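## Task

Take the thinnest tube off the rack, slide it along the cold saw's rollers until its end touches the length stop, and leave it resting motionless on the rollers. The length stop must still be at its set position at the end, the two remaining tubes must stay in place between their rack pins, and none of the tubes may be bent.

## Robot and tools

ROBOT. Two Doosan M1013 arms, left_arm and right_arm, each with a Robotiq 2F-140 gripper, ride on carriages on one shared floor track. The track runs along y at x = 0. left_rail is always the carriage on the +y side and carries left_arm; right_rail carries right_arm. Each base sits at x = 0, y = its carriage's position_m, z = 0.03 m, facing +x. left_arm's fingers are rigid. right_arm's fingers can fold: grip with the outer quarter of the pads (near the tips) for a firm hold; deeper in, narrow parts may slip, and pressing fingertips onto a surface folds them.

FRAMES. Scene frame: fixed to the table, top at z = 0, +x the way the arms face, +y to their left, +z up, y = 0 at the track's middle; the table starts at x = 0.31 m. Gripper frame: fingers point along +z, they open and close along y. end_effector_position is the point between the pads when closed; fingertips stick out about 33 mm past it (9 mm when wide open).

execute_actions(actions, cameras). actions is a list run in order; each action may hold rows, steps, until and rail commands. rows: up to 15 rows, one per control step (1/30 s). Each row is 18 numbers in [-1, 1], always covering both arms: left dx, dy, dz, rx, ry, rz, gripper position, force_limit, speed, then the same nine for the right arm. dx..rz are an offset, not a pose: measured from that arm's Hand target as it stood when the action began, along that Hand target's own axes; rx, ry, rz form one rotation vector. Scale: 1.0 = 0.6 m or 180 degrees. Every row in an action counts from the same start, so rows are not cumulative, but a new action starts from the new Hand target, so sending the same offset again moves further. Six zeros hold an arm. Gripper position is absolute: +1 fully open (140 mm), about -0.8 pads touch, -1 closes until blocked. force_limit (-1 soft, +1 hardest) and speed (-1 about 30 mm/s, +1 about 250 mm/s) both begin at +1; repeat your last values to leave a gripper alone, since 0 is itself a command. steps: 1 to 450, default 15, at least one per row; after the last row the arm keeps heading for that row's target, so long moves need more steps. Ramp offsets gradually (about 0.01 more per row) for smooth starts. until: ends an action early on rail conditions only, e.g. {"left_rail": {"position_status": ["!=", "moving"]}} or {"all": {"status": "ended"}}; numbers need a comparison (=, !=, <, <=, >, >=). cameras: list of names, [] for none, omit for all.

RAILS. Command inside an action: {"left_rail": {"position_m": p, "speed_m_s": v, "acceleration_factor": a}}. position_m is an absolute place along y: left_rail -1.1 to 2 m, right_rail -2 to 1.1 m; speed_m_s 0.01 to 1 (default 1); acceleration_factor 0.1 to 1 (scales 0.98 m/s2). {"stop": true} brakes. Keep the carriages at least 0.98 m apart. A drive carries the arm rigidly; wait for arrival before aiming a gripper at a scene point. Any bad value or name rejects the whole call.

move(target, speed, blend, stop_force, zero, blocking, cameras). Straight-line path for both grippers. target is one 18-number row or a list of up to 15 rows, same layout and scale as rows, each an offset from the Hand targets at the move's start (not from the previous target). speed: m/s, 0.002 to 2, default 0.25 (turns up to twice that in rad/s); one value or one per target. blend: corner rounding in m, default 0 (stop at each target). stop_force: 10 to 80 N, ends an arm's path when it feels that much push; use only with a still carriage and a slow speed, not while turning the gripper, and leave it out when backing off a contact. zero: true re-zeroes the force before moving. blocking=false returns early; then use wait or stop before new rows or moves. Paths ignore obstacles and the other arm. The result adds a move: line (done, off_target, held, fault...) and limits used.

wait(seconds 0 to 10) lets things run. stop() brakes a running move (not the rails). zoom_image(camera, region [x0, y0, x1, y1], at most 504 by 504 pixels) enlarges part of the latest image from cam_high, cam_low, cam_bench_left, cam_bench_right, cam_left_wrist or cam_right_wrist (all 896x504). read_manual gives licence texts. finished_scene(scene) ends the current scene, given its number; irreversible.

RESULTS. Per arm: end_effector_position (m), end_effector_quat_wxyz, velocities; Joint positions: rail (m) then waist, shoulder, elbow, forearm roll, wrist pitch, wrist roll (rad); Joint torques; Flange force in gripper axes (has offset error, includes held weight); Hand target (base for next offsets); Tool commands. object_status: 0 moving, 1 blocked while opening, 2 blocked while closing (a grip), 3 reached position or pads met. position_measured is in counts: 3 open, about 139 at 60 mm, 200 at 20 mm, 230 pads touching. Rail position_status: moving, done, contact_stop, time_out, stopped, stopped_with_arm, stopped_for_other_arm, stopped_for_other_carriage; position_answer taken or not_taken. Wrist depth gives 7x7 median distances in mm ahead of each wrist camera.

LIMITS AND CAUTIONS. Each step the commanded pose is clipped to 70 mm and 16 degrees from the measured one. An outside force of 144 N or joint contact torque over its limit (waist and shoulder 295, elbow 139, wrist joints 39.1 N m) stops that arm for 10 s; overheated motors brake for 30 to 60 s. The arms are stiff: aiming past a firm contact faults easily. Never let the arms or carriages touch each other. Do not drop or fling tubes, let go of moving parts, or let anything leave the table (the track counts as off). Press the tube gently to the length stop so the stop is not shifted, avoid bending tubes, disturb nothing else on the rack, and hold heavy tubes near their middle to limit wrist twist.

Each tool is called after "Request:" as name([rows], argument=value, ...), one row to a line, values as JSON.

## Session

Request:
execute_actions(actions=[])

Scene clock: 0.00 s.
left_arm: end_effector_position=(+0.6600, +1.9073, +0.4937) position_measured=3 object_status=3 end_effector_quat_wxyz=(+0.000, +1.000, +0.000, +0.000) | right_arm: end_effector_position=(+0.6600, -0.8541, +0.4937) position_measured=3 object_status=3 end_effector_quat_wxyz=(+0.000, +1.000, +0.000, +0.000)
Joint positions: left_arm=[1.908 -0.053 0.164 1.35 0 1.628 1.518] | right_arm=[-0.854 -0.053 0.164 1.35 0 1.628 1.518]
Joint velocities: within noise
Joint torques (N m): no reading
Flange force (N): no reading
Wrist depth (mm): cam_left_wrist=[- 587 587 586 - 586 572 / 630 610 - 606 626 599 604 / 643 - - 675 - - 616 / - 688 637 - 669 664 - / - 116 - - - 138 - / - 117 - - - 121 93 / - 1729 737 709 735 - 96] | cam_right_wrist=[472 550 389 - 572 343 535 / 495 382 327 437 422 333 505 / 622 127 360 654 389 136 416 / - 108 577 793 702 112 86 / - 785 752 770 770 - - / - 853 830 819 872 - - / - 904 696 732 964 - -]
Hand target: left_arm +0.6600, +1.9073, +0.4937; +0.000, +1.000, +0.000, +0.000 | right_arm +0.6600, -0.8541, +0.4937; +0.000, +1.000, +0.000, +0.000
Tool commands: left_gripper/position=+1.0 left_gripper/force_limit=+1.0 left_gripper/speed=+1.0 right_gripper/position=+1.0 right_gripper/force_limit=+1.0 right_gripper/speed=+1.0
left_rail: position_m=1.908 position_status=done
right_rail: position_m=-0.854 position_status=done

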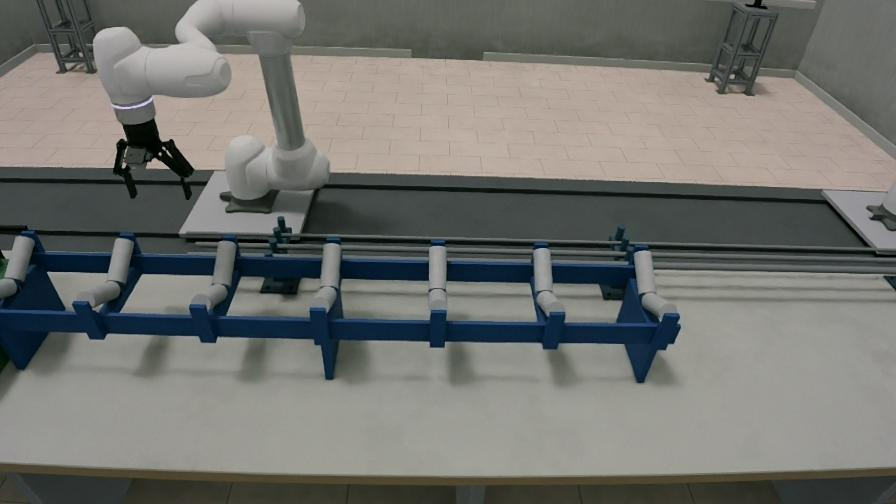

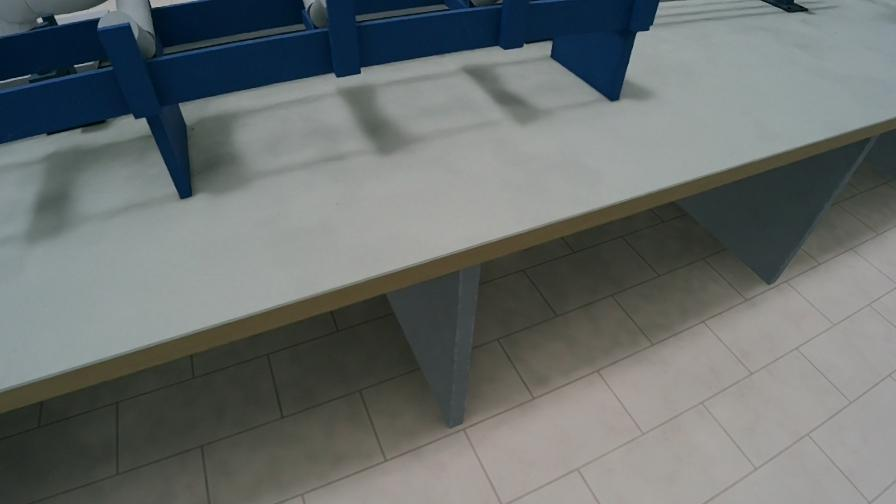

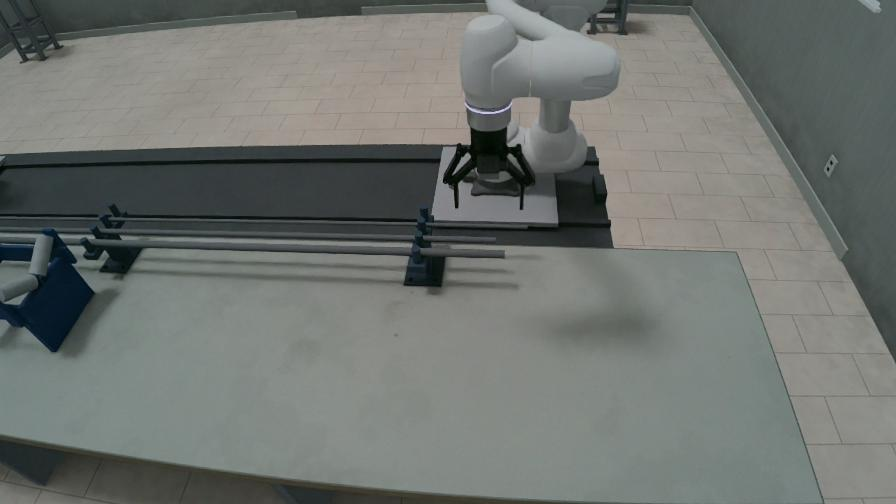

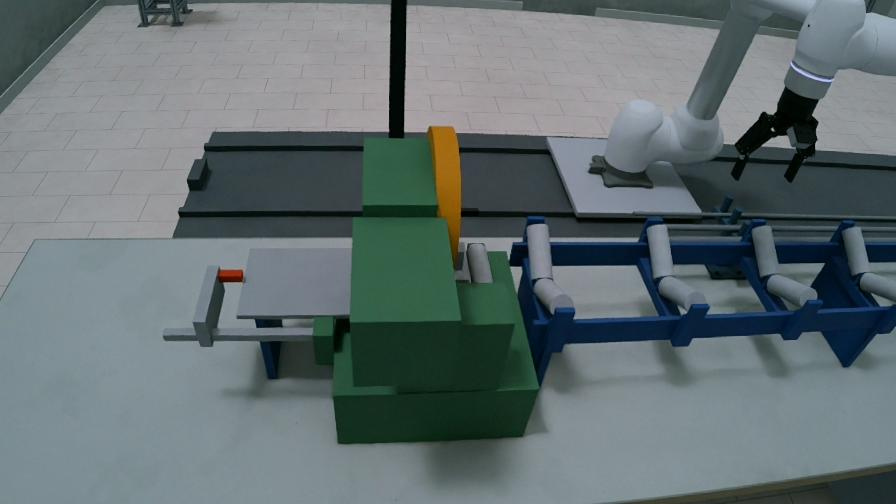

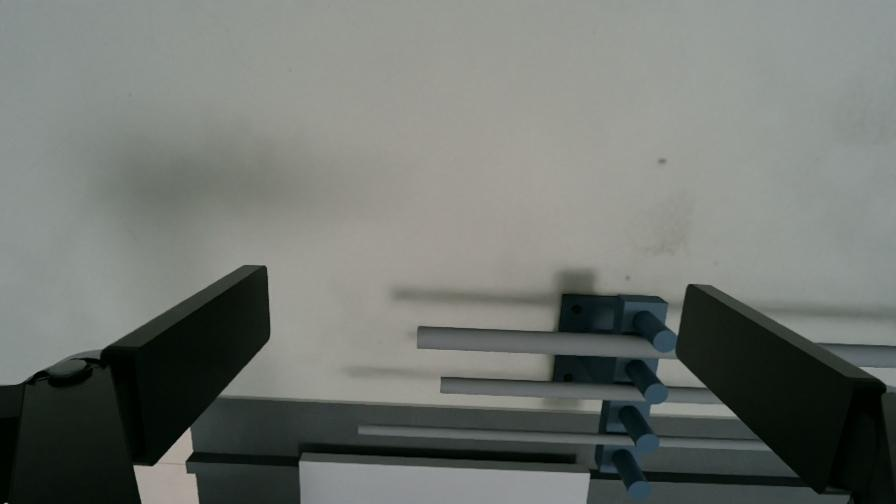

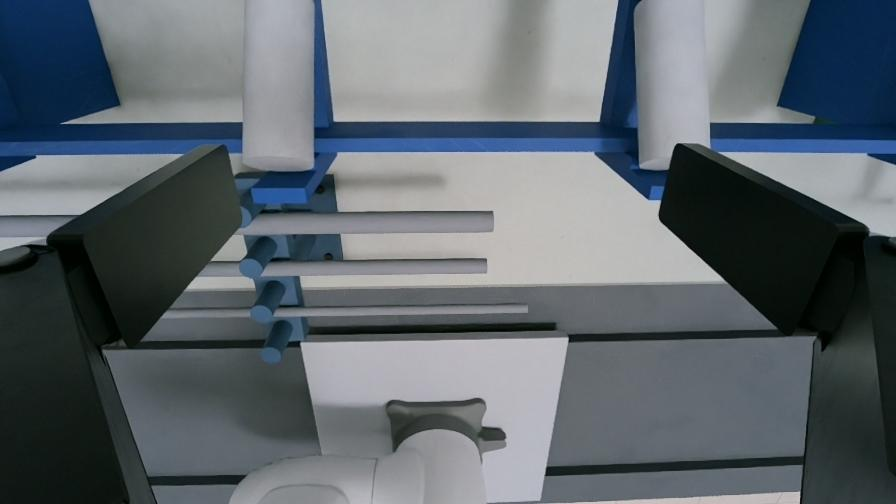

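Request:
execute_actions([
  {"left_rail":{"position_m":1.15},"right_rail":{"position_m":-0.2},"steps":120,"until":{"all":{"status":"ended"}}},
], cameras=[])

Request:
move(target=[0,0,0,0,0,0.5,-0.3,0,1,0,0,0,0,0,0.5,-0.3,0,1], speed=0.8, cameras=["cam_right_wrist"])

Request:
move(target=[0,0.502,0.37,0,0,0,-0.3,0,1,0,0.502,0.37,0,0,0,-0.3,0,1], cameras=["cam_left_wrist","cam_right_wrist","cam_high","cam_bench_left"])

Scene clock: 8.00 s.
left_arm: end_effector_position=(+0.6600, +1.1496, +0.4937) position_measured=3 object_status=3 end_effector_quat_wxyz=(+0.000, +1.000, +0.000, +0.000) | right_arm: end_effector_position=(+0.6600, -0.2005, +0.4937) position_measured=3 object_status=3 end_effector_quat_wxyz=(+0.000, +1.000, +0.000, +0.000)
Joint positions: left_arm=[1.15 -0.053 0.164 1.35 0 1.628 1.518] | right_arm=[-0.2 -0.053 0.164 1.35 0 1.628 1.518]
Joint torques (N m): left_arm=[0.46 -58.6 -40.75 4.41 0.07 0.35] | right_arm=[-2.72 -60.39 -43.28 4.81 0.04 -0.43]
Flange force (N): left_arm=[2.3 1.3 -2.6] | right_arm=[1.0 -4.6 3.1]
Wrist depth (mm): cam_left_wrist=[576 571 590 - - 589 587 / 603 647 607 594 616 624 583 / - - 635 615 - 629 621 / - 645 - 661 - - - / - 116 509 - 679 138 648 / - 118 711 - 718 121 93 / - - 724 730 735 - 96] | cam_right_wrist=[547 - 320 534 556 344 580 / 409 370 384 445 552 346 619 / 382 127 352 663 679 136 523 / - 108 533 543 717 112 87 / - 761 766 780 803 - 91 / - - 825 817 865 - - / - - 694 745 960 - -]
Hand target: left_arm +0.6600, +1.1495, +0.4937; +0.000, +1.000, +0.000, +0.000 | right_arm +0.6600, -0.2005, +0.4937; +0.000, +1.000, +0.000, +0.000
Tool commands: left_gripper/position=+1.0 left_gripper/force_limit=+1.0 left_gripper/speed=+1.0 right_gripper/position=+1.0 right_gripper/force_limit=+1.0 right_gripper/speed=+1.0
left_rail: position_m=1.150 position_status=done
right_rail: position_m=-0.200 position_status=done
No camera images: "cameras" was empty.

Scene clock: 9.70 s.
left_arm: end_effector_position=(+0.6600, +1.1495, +0.4937) position_measured=167 object_status=3 end_effector_quat_wxyz=(+0.000, +0.707, -0.707, +0.000) | right_arm: end_effector_position=(+0.6600, -0.2005, +0.4937) position_measured=167 object_status=3 end_effector_quat_wxyz=(+0.000, +0.707, -0.707, +0.000)
Joint positions: left_arm=[1.15 -0.053 0.164 1.35 0 1.628 3.088] | right_arm=[-0.2 -0.053 0.164 1.35 0 1.628 3.088]
Joint torques (N m): left_arm=[1.14 -58.2 -40.56 4.36 0.09 0.31] | right_arm=[-2.05 -60.36 -43.08 4.72 0.07 -0.26]
Flange force (N): left_arm=[2.5 -1.3 -3.4] | right_arm=[-3.5 -1.0 3.0]
Wrist depth (mm): cam_left_wrist=[1383 - - 587 597 459 563 / 1318 606 - - - - 576 / 1456 - 642 604 - - 596 / 1482 - 643 630 - - 619 / 1547 - 100 146 123 - 648 / 1586 77 82 692 87 89 - / - 65 - - - 70 -] | cam_right_wrist=[- 405 566 551 560 584 565 / 1211 581 594 591 - 622 597 / 1413 342 354 361 142 611 654 / - 80 87 - - 88 - / - - - - - - - / - - - 572 - - - / - - - 806 - - -]
Hand target: left_arm +0.6600, +1.1495, +0.4937; +0.000, +0.707, -0.707, +0.000 | right_arm +0.6600, -0.2005, +0.4937; +0.000, +0.707, -0.707, +0.000
Off the commanded pose: left_arm 0.000 m, 0 deg | right_arm 0.000 m, 0 deg.
left_rail: position_m=1.150 position_status=done
right_rail: position_m=-0.200 position_status=done
move: done
Images, in order (width x height): cam_right_wrist 896x504.

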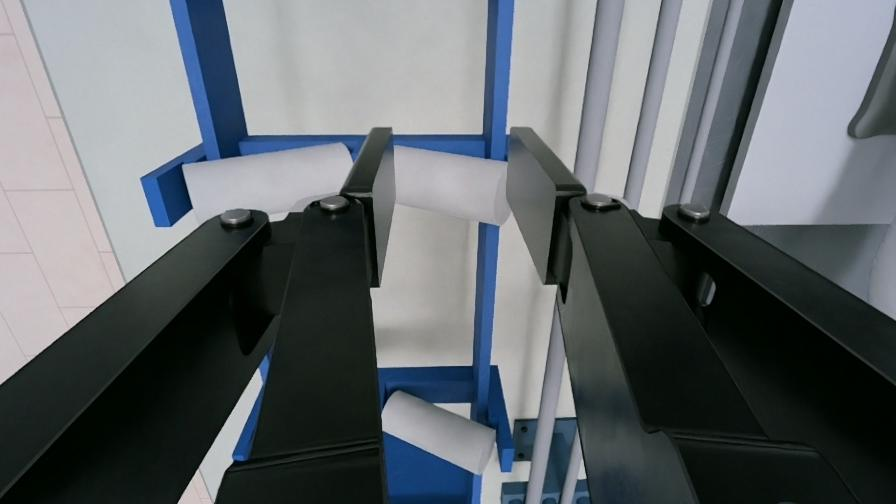

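Scene clock: 11.63 s.
left_arm: end_effector_position=(+0.3588, +1.1494, +0.2717) position_measured=167 object_status=3 end_effector_quat_wxyz=(+0.000, +0.707, -0.707, +0.000) | right_arm: end_effector_position=(+0.3588, -0.2006, +0.2717) position_measured=167 object_status=3 end_effector_quat_wxyz=(+0.000, +0.707, -0.707, +0.000)
Joint positions: left_arm=[1.15 -0.098 -0.285 2.171 0 1.256 3.044] | right_arm=[-0.2 -0.098 -0.285 2.171 0 1.256 3.044]
Joint torques (N m): left_arm=[0.01 -11.33 -38.61 4.42 0.06 0.26] | right_arm=[-1.87 -14.27 -40.95 4.89 0.03 -0.41]
Flange force (N): left_arm=[0.8 -3.2 -2.1] | right_arm=[-6.6 -5.0 3.7]
Wrist depth (mm): cam_left_wrist=[377 385 387 373 385 349 349 / 404 390 388 388 - 360 357 / 406 248 403 - - 376 351 / - 410 - - 392 387 347 / - 437 100 149 125 404 388 / - 77 83 - 87 89 418 / - 65 - 477 - 70 71] | cam_right_wrist=[- 216 350 367 375 342 326 / 379 233 241 392 400 368 324 / - 399 250 256 389 396 373 / - 80 87 292 - 88 425 / - - - - - - - / - - - - - - - / - - - - - - -]
Hand target: left_arm +0.3588, +1.1495, +0.2717; +0.000, +0.707, -0.707, +0.000 | right_arm +0.3588, -0.2005, +0.2717; +0.000, +0.707, -0.707, +0.000
Off the commanded pose: left_arm 0.000 m, 0 deg | right_arm 0.000 m, 0 deg.
left_rail: position_m=1.150 position_status=done
right_rail: position_m=-0.200 position_status=done
move: done
Images, in order (width x height): cam_high 896x504, cam_bench_left 896x504, cam_left_wrist 896x504, cam_right_wrist 896x504.

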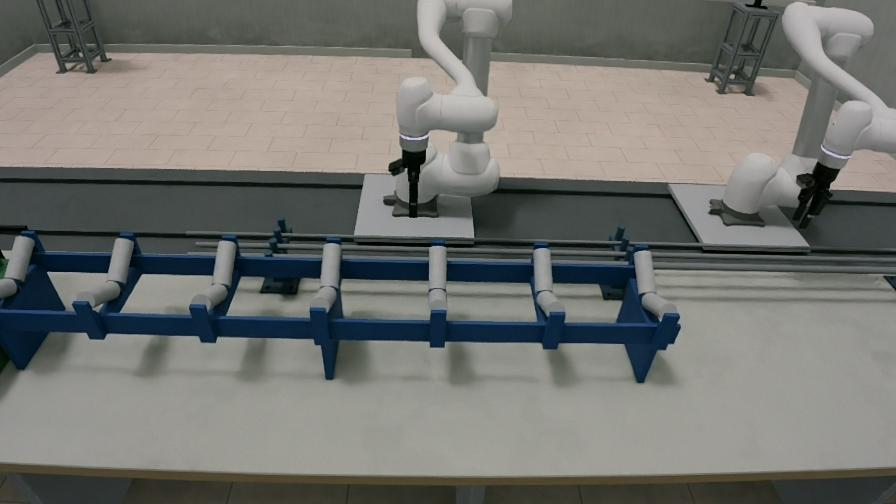

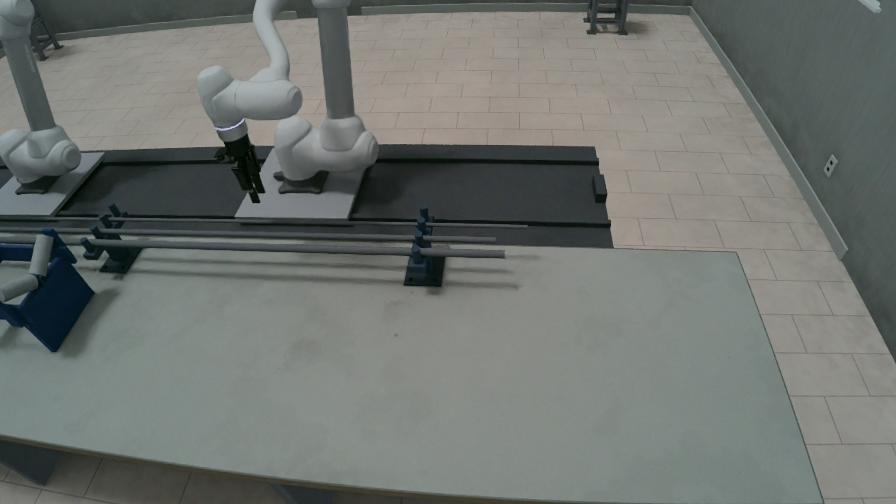

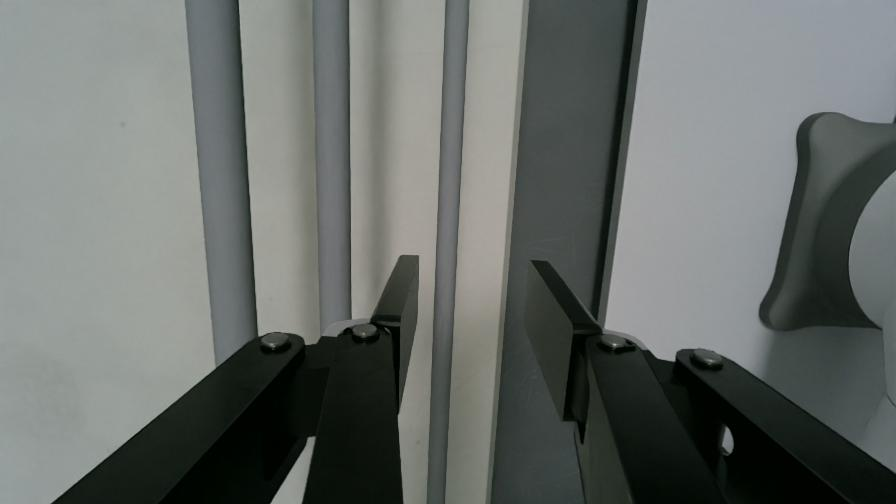

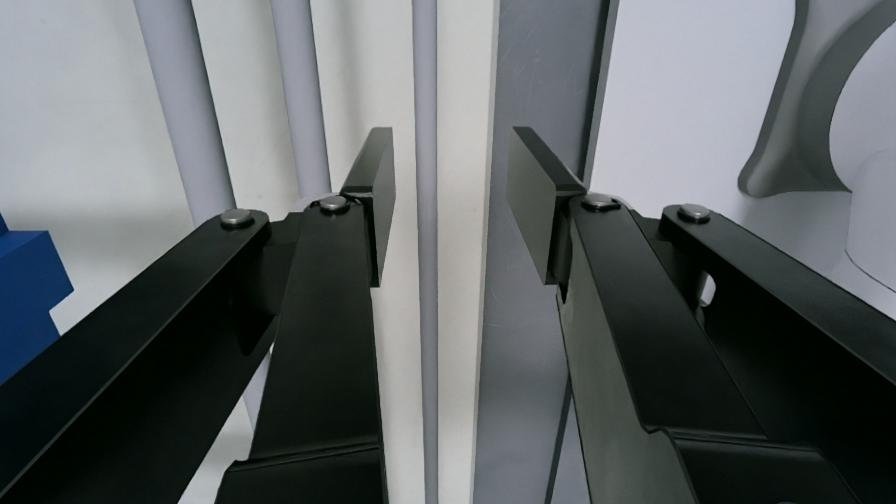

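Request:
move(target=[0,-0.0135,0.12,0,0,0,-0.35,0,-1,0,-0.0135,0.12,0,0,0,-0.35,0,-1], cameras=["cam_left_wrist","cam_right_wrist"])

Request:
zoom_image(camera="cam_bench_right", region=[140, 200, 540, 370])

Scene clock: 15.40 s.
left_arm: end_effector_position=(+0.3669, +1.1495, +0.1997) position_measured=173 object_status=3 end_effector_quat_wxyz=(+0.000, +0.707, -0.707, +0.000) | right_arm: end_effector_position=(+0.3669, -0.2005, +0.1997) position_measured=173 object_status=3 end_effector_quat_wxyz=(+0.000, +0.707, -0.707, +0.000)
Joint positions: left_arm=[1.15 -0.096 -0.214 2.261 0 1.095 3.046] | right_arm=[-0.2 -0.096 -0.214 2.261 0 1.095 3.046]
Joint torques (N m): left_arm=[0.26 -15.57 -36.08 3.99 0.17 0.29] | right_arm=[-1.63 -18.61 -38.68 4.28 0.04 -0.46]
Flange force (N): left_arm=[1.7 -2.4 -1.8] | right_arm=[-5.8 -4.5 5.2]
Wrist depth (mm): cam_left_wrist=[313 171 310 308 307 282 281 / 318 173 319 320 - 293 290 / - 177 332 332 - 305 303 / - 190 356 345 336 315 312 / - 194 102 203 121 327 322 / - 81 83 211 87 91 341 / - 65 - 392 - 72 350] | cam_right_wrist=[151 289 - 295 316 280 279 / 159 - 168 179 340 299 300 / - 182 174 188 335 321 319 / - 86 82 371 - 88 353 / - - - 406 - - - / - - - 433 - - - / - - - - - - -]
Hand target: left_arm +0.3669, +1.1495, +0.1997; +0.000, +0.707, -0.707, +0.000 | right_arm +0.3669, -0.2005, +0.1997; +0.000, +0.707, -0.707, +0.000
Off the commanded pose: left_arm 0.000 m, 0 deg | right_arm 0.000 m, 0 deg.
left_rail: position_m=1.150 position_status=done
right_rail: position_m=-0.200 position_status=done
move: done
Images, in order (width x height): cam_left_wrist 896x504, cam_right_wrist 896x504.

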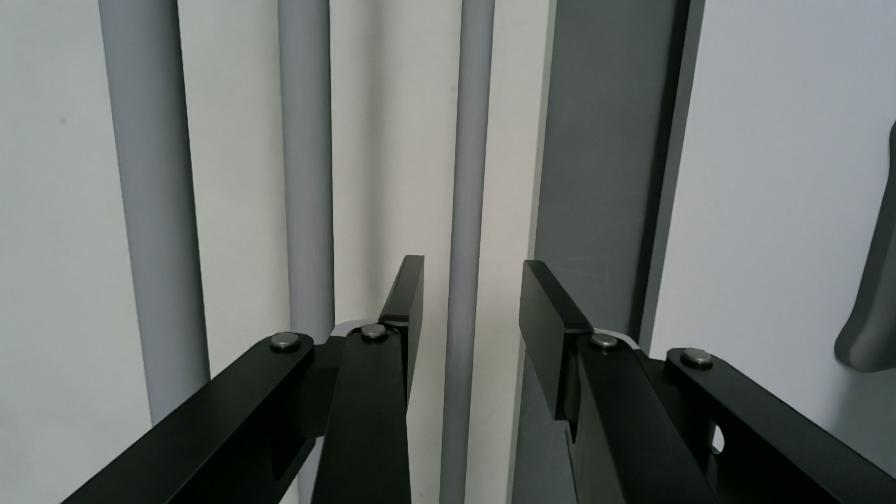

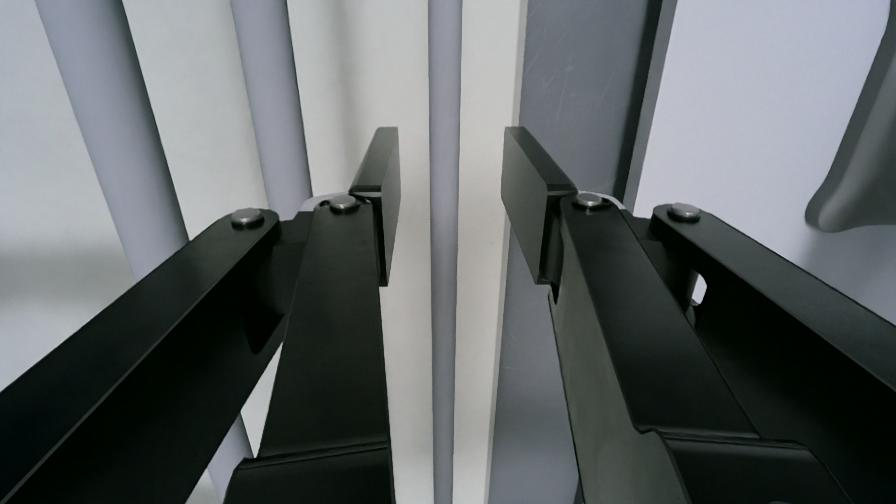

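This scene's latest camera images include none from cam_bench_right. They are from: cam_left_wrist, cam_right_wrist. cam_bench_right's image comes with the result of a call that names it in "cameras".

Request:
move(target=[0,0,0.05,0,0,0,-0.35,0,-1,0,0,0.05,0,0,0,-0.35,0,-1], speed=0.08, cameras=["cam_left_wrist"])

Request:
execute_actions([
  {"rows":[[0,0,0,0,0,0,-1,0.2,-0.9,0,0,0,0,0,0,-1,0.2,-0.9]],"steps":60},
], cameras=["cam_left_wrist","cam_right_wrist"])

Scene clock: 22.90 s.
left_arm: end_effector_position=(+0.3669, +1.1495, +0.1697) position_measured=173 object_status=3 end_effector_quat_wxyz=(+0.000, +0.707, -0.707, +0.000) | right_arm: end_effector_position=(+0.3669, -0.2005, +0.1697) position_measured=173 object_status=3 end_effector_quat_wxyz=(+0.000, +0.707, -0.707, +0.000)
Joint positions: left_arm=[1.15 -0.096 -0.183 2.299 0 1.025 3.046] | right_arm=[-0.2 -0.096 -0.183 2.299 0 1.025 3.046]
Joint torques (N m): left_arm=[0.46 -16.77 -34.76 3.85 -0.03 0.3] | right_arm=[-2.01 -20.1 -37.56 4.06 0.03 -0.42]
Flange force (N): left_arm=[2.2 -1.0 -2.7] | right_arm=[-6.6 -3.8 5.7]
Wrist depth (mm): cam_left_wrist=[138 - - 147 282 258 253 / - - 290 290 291 265 262 / 144 301 296 304 299 271 272 / 150 157 307 309 312 284 283 / 156 161 160 126 120 294 295 / - 81 83 178 87 91 304 / - 65 - 350 - 72 313] | cam_right_wrist=[- 129 267 139 289 261 251 / - 276 - 148 315 272 270 / - 150 147 157 326 291 291 / 152 - 81 173 - 88 318 / - - - 367 - - - / - - - 216 - - - / - - - - - - -]
Hand target: left_arm +0.3669, +1.1495, +0.1697; +0.000, +0.707, -0.707, +0.000 | right_arm +0.3669, -0.2005, +0.1697; +0.000, +0.707, -0.707, +0.000
Off the commanded pose: left_arm 0.000 m, 0 deg | right_arm 0.000 m, 0 deg.
left_rail: position_m=1.150 position_status=done
right_rail: position_m=-0.200 position_status=done
move: done
Images, in order (width x height): cam_left_wrist 896x504.

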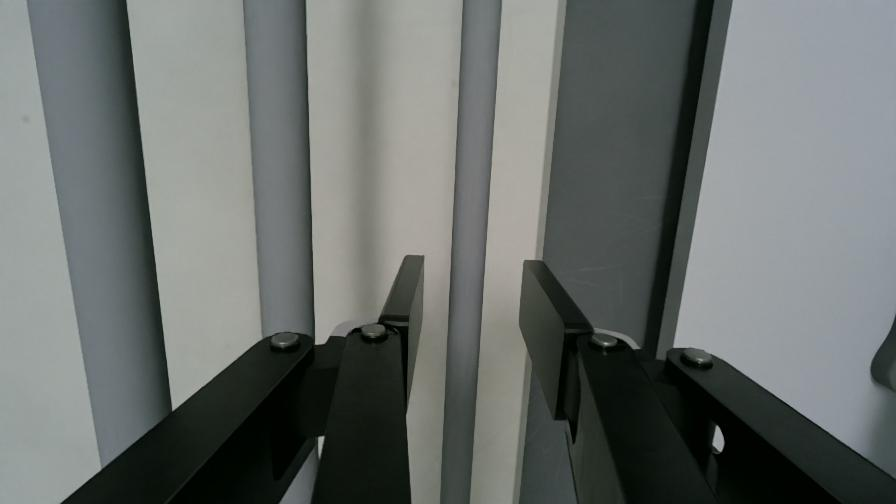

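Scene clock: 25.10 s.
left_arm: end_effector_position=(+0.3669, +1.1495, +0.1696) position_measured=214 object_status=2 end_effector_quat_wxyz=(+0.000, +0.707, -0.707, +0.000) | right_arm: end_effector_position=(+0.3669, -0.2005, +0.1696) position_measured=214 object_status=2 end_effector_quat_wxyz=(+0.000, +0.707, -0.707, +0.000)
Joint positions: left_arm=[1.15 -0.096 -0.183 2.299 0 1.025 3.046] | right_arm=[-0.2 -0.096 -0.183 2.299 0 1.025 3.046]
Joint torques (N m): left_arm=[0.35 -17.01 -33.65 3.6 0.29 0.24] | right_arm=[-1.87 -19.9 -37.21 4.14 0.06 -0.44]
Flange force (N): left_arm=[1.6 -3.3 -3.0] | right_arm=[-6.3 -4.2 5.6]
Wrist depth (mm): cam_left_wrist=[138 282 283 148 - 257 253 / 140 288 290 292 292 265 262 / 144 305 301 301 303 275 272 / 150 312 319 310 312 287 283 / 155 328 - 103 - 296 294 / - 169 78 80 89 305 307 / - - - - - - 318] | cam_right_wrist=[263 132 267 265 287 255 251 / - 141 - 150 310 272 270 / - - 156 127 338 290 293 / 153 - 82 165 - 304 319 / - - - 65 - - 344 / - - - - - - - / - - - - - - -]
Hand target: left_arm +0.3669, +1.1495, +0.1697; +0.000, +0.707, -0.707, +0.000 | right_arm +0.3669, -0.2005, +0.1697; +0.000, +0.707, -0.707, +0.000
Off the commanded pose: left_arm 0.000 m, 0 deg | right_arm 0.000 m, 0 deg.
left_rail: position_m=1.150 position_status=done
right_rail: position_m=-0.200 position_status=done
Images, in order (width x height): cam_left_wrist 896x504, cam_right_wrist 896x504.

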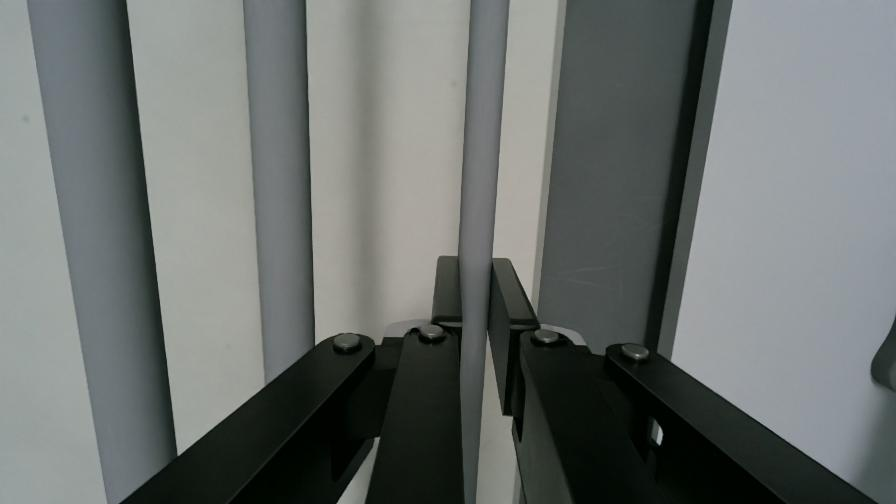

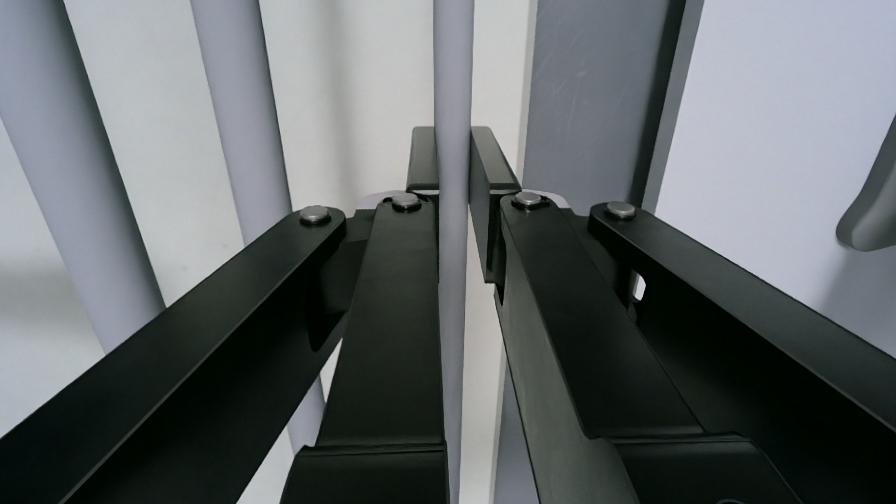

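Request:
move([
  [0,0,-0.34,0,0,0,-1,0.2,-0.9,0,0,-0.34,0,0,0,-1,0.2,-0.9],
  [0,-0.64,-0.34,0,0,0,-1,0.2,-0.9,0,-0.64,-0.34,0,0,0,-1,0.2,-0.9],
], speed=[0.1,0.12], blend=0.02)

Request:
zoom_image(camera="cam_right_wrist", region=[200, 0, 700, 504])

Scene clock: 35.20 s.
left_arm: end_effector_position=(+0.7508, +1.1495, +0.3737) position_measured=214 object_status=2 end_effector_quat_wxyz=(+0.000, +0.707, -0.707, +0.000) | right_arm: end_effector_position=(+0.7508, -0.2005, +0.3737) position_measured=214 object_status=2 end_effector_quat_wxyz=(+0.000, +0.707, -0.707, +0.000)
Joint positions: left_arm=[1.15 -0.047 0.32 1.368 0 1.454 3.095] | right_arm=[-0.2 -0.047 0.32 1.368 0 1.454 3.095]
Joint torques (N m): left_arm=[12.43 -77.44 -42.09 10.18 0.34 0.3] | right_arm=[-14.28 -77.93 -45.38 -1.36 -0.21 -0.49]
Flange force (N): left_arm=[17.1 -3.1 0.8] | right_arm=[-19.6 0.6 6.5]
Wrist depth (mm): cam_left_wrist=[1304 473 465 146 - - 326 / 1270 492 497 - 488 517 - / 1284 503 508 503 - - 363 / 1297 524 529 162 - 511 353 / 1391 - 530 103 - - - / 1456 567 78 84 90 382 544 / - - - - - - 587] | cam_right_wrist=[- 444 276 141 445 269 328 / 475 479 275 146 - 341 516 / 1329 - 313 128 332 296 543 / 1499 - 82 165 - 244 556 / - - - 65 - - - / - - - - - - - / - - - - - - -]
Hand target: left_arm +0.7509, +1.1495, +0.3737; +0.000, +0.707, -0.707, +0.000 | right_arm +0.7509, -0.2005, +0.3737; +0.000, +0.707, -0.707, +0.000
Off the commanded pose: left_arm 0.000 m, 0 deg | right_arm 0.000 m, 0 deg.
left_rail: position_m=1.150 position_status=done
right_rail: position_m=-0.200 position_status=done
move: done

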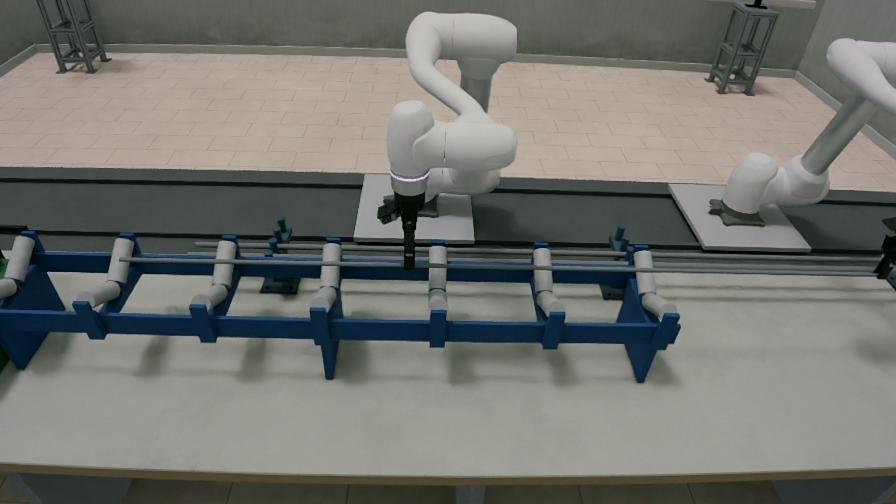

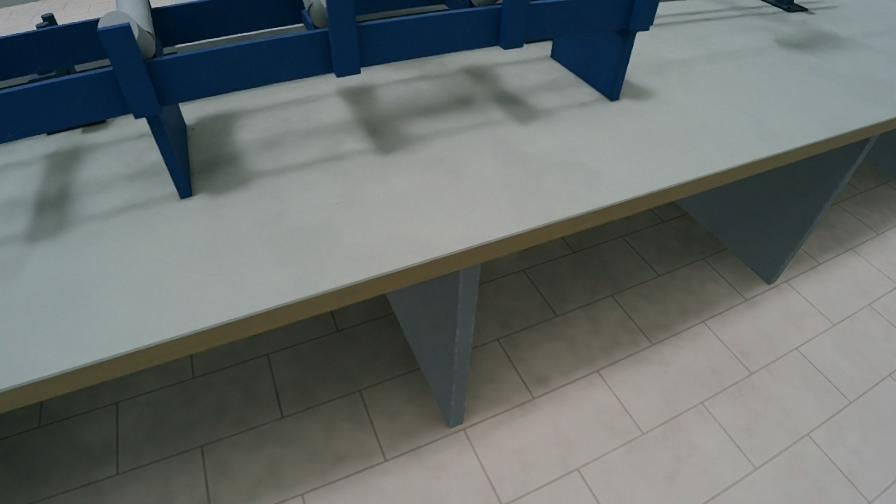

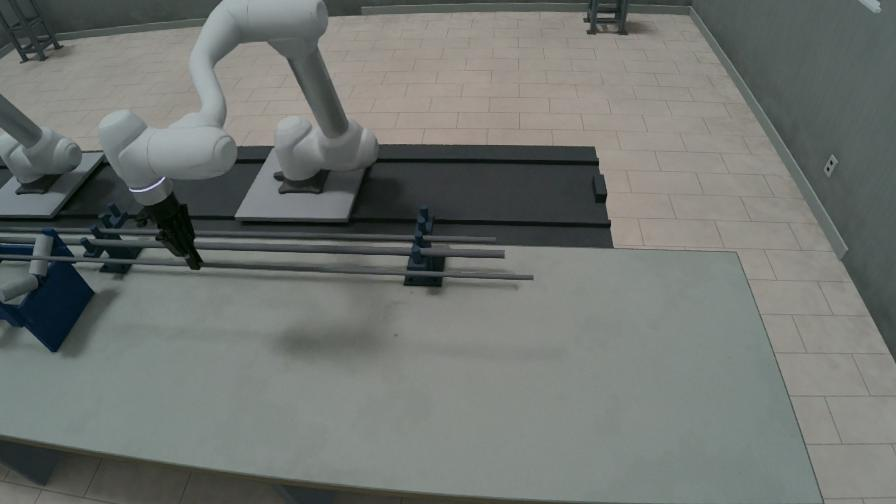

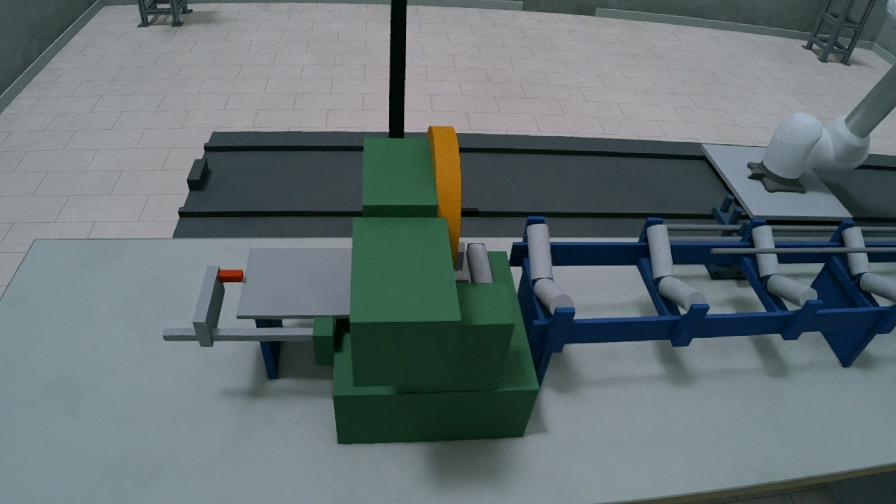

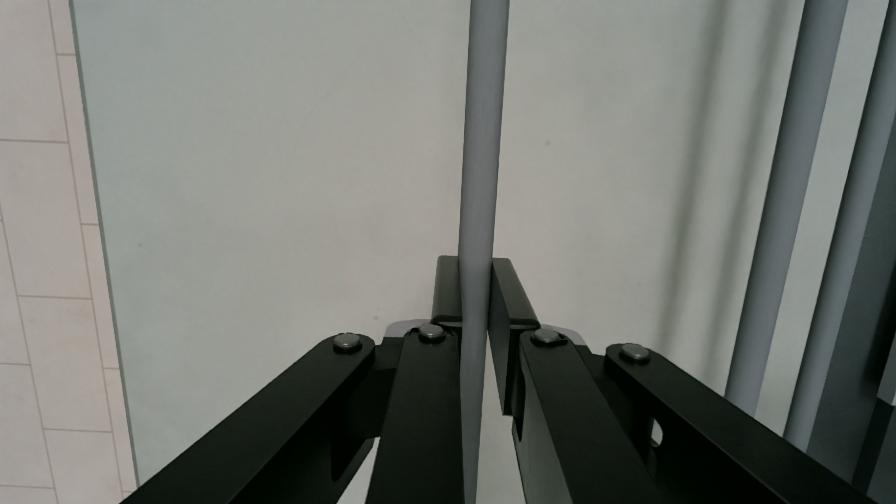

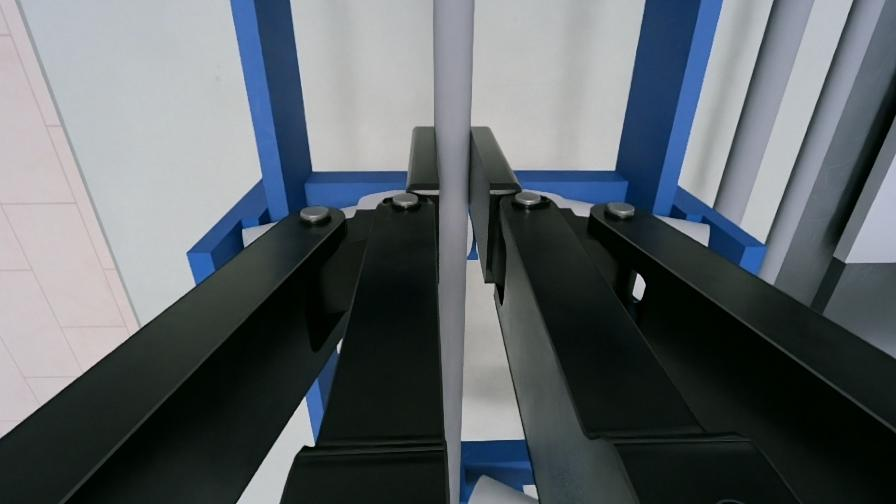

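Scaled by 1.000.

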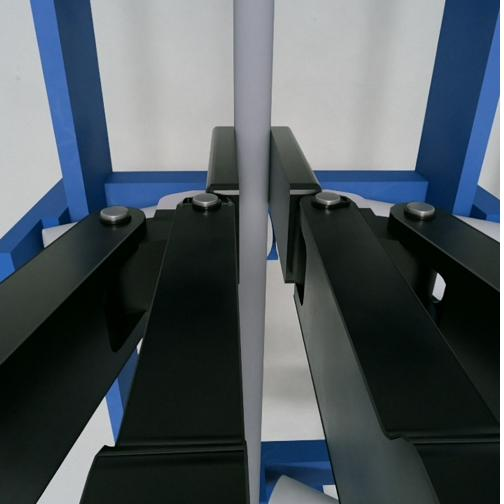

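Request:
execute_actions([
  {"left_rail":{"position_m":1.03,"speed_m_s":0.12,"acceleration_factor":0.15},"right_rail":{"position_m":-0.32,"speed_m_s":0.12,"acceleration_factor":0.15},"steps":120,"until":{"all":{"status":"ended"}}},
], cameras=[])

Request:
move(target=[0,0.0265,0.09,0,0,0,-1,0.2,-0.9,0,0.0265,0.09,0,0,0,-1,0.2,-0.9], speed=0.08)

Scene clock: 51.57 s.
left_arm: end_effector_position=(+0.7509, +1.0295, +0.3736) position_measured=214 object_status=2 end_effector_quat_wxyz=(+0.000, +0.707, -0.707, +0.000) | right_arm: end_effector_position=(+0.7509, -0.3205, +0.3736) position_measured=214 object_status=2 end_effector_quat_wxyz=(+0.000, +0.707, -0.707, +0.000)
Joint positions: left_arm=[1.03 -0.047 0.32 1.367 0 1.454 3.095] | right_arm=[-0.32 -0.047 0.32 1.367 0 1.454 3.095]
Joint torques (N m): left_arm=[12.19 -76.94 -42.73 9.97 0.39 0.28] | right_arm=[-14.54 -77.52 -45.45 -1.28 -0.23 -0.51]
Flange force (N): left_arm=[16.7 -0.9 1.7] | right_arm=[-19.8 1.8 6.1]
Wrist depth (mm): cam_left_wrist=[1233 - 464 147 495 468 - / 1251 - 490 - 481 485 322 / 1264 491 502 - 500 - 357 / 1311 529 - 524 - 495 517 / 1399 596 531 102 - - 544 / 1465 - 78 80 90 388 572 / - - - 68 - - -] | cam_right_wrist=[449 452 272 469 - 291 317 / 475 483 310 151 - 295 513 / - - 310 128 - 296 546 / - - 82 165 - - 598 / - - - 65 - - - / - - - - - - - / - - - - - - -]
Hand target: left_arm +0.7509, +1.0295, +0.3737; +0.000, +0.707, -0.707, +0.000 | right_arm +0.7509, -0.3205, +0.3737; +0.000, +0.707, -0.707, +0.000
Tool commands: left_gripper/position=-1.0 left_gripper/force_limit=+0.2 left_gripper/speed=-0.9 right_gripper/position=-1.0 right_gripper/force_limit=+0.2 right_gripper/speed=-0.9
Off the commanded pose: left_arm 0.000 m, 0 deg | right_arm 0.000 m, 0 deg.
left_rail: position_m=1.030 speed_m_s=0.12 position_status=done
right_rail: position_m=-0.320 speed_m_s=0.12 position_status=done
No camera images: "cameras" was empty.

Scene clock: 52.63 s.
left_arm: end_effector_position=(+0.7350, +1.0295, +0.3197) position_measured=214 object_status=2 end_effector_quat_wxyz=(+0.000, +0.707, -0.707, +0.000) | right_arm: end_effector_position=(+0.7350, -0.3205, +0.3197) position_measured=214 object_status=2 end_effector_quat_wxyz=(+0.000, +0.707, -0.707, +0.000)
Joint positions: left_arm=[1.03 -0.048 0.309 1.48 0 1.353 3.094] | right_arm=[-0.32 -0.048 0.309 1.48 0 1.353 3.094]
Joint torques (N m): left_arm=[11.99 -74.6 -41.48 10.02 0.41 0.22] | right_arm=[-14.38 -76.17 -44.9 -1.35 -0.21 -0.46]
Flange force (N): left_arm=[16.6 -1.0 1.1] | right_arm=[-20.4 1.3 6.7]
Wrist depth (mm): cam_left_wrist=[- 416 404 419 - - 422 / - - - 431 439 433 291 / 454 454 436 445 455 - 298 / 483 496 472 - - - 309 / 1318 - 482 103 482 - 323 / 1339 500 78 80 90 - 508 / - - - - - - -] | cam_right_wrist=[400 196 - 141 - 221 - / 424 213 460 150 - 224 301 / - 255 458 128 466 242 - / 1350 - 82 165 - 87 535 / - - - 65 - - - / - - - - - - - / - - - - - - -]
Hand target: left_arm +0.7350, +1.0295, +0.3197; +0.000, +0.707, -0.707, +0.000 | right_arm +0.7350, -0.3205, +0.3197; +0.000, +0.707, -0.707, +0.000
Off the commanded pose: left_arm 0.000 m, 0 deg | right_arm 0.000 m, 0 deg.
left_rail: position_m=1.030 speed_m_s=0.12 position_status=done
right_rail: position_m=-0.320 speed_m_s=0.12 position_status=done
move: done

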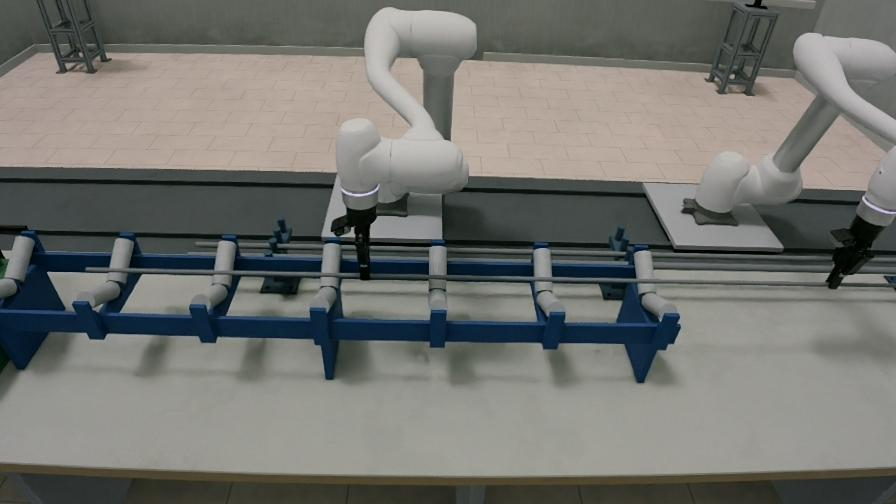

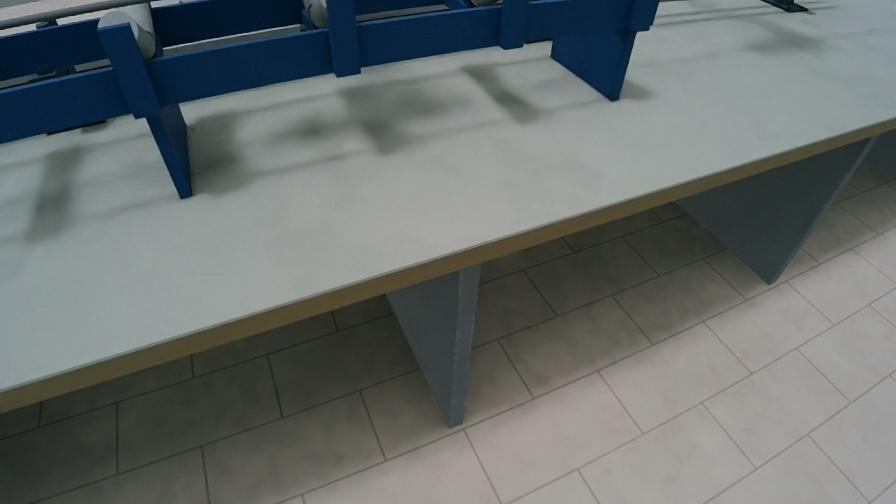

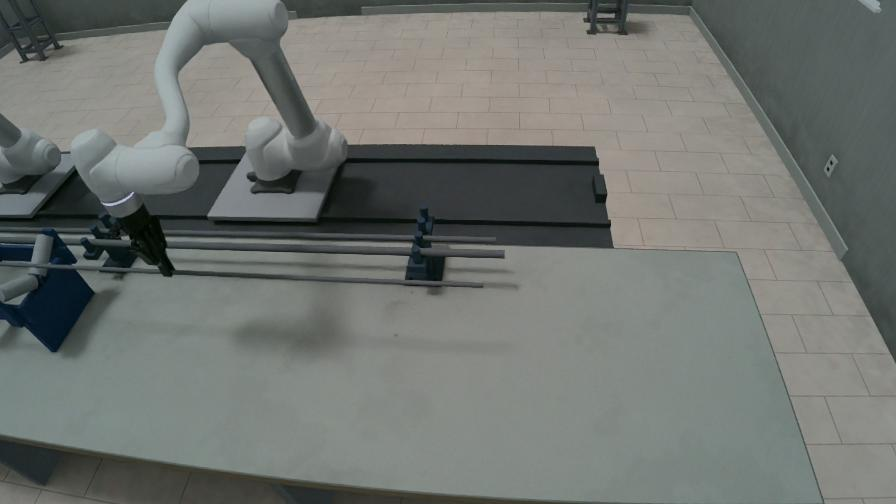

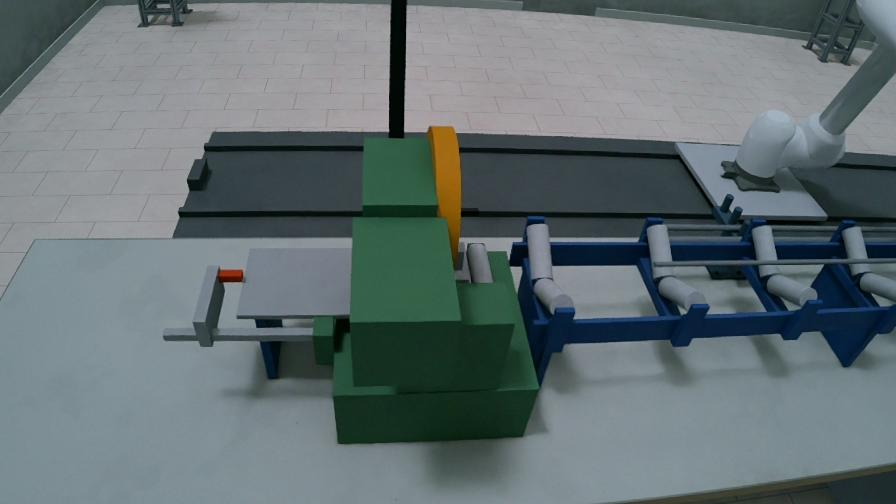

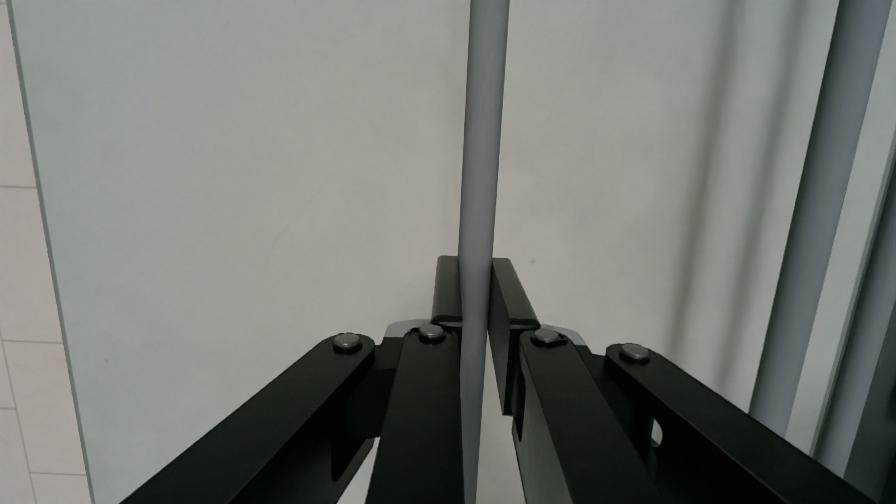

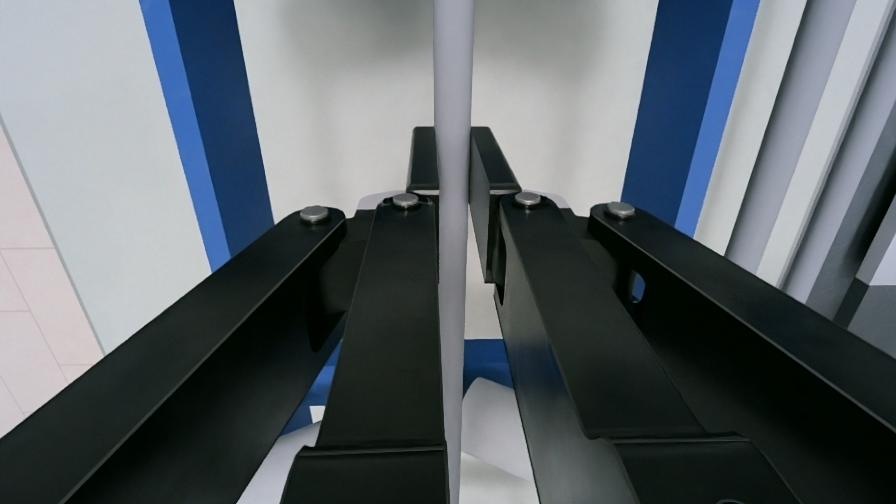

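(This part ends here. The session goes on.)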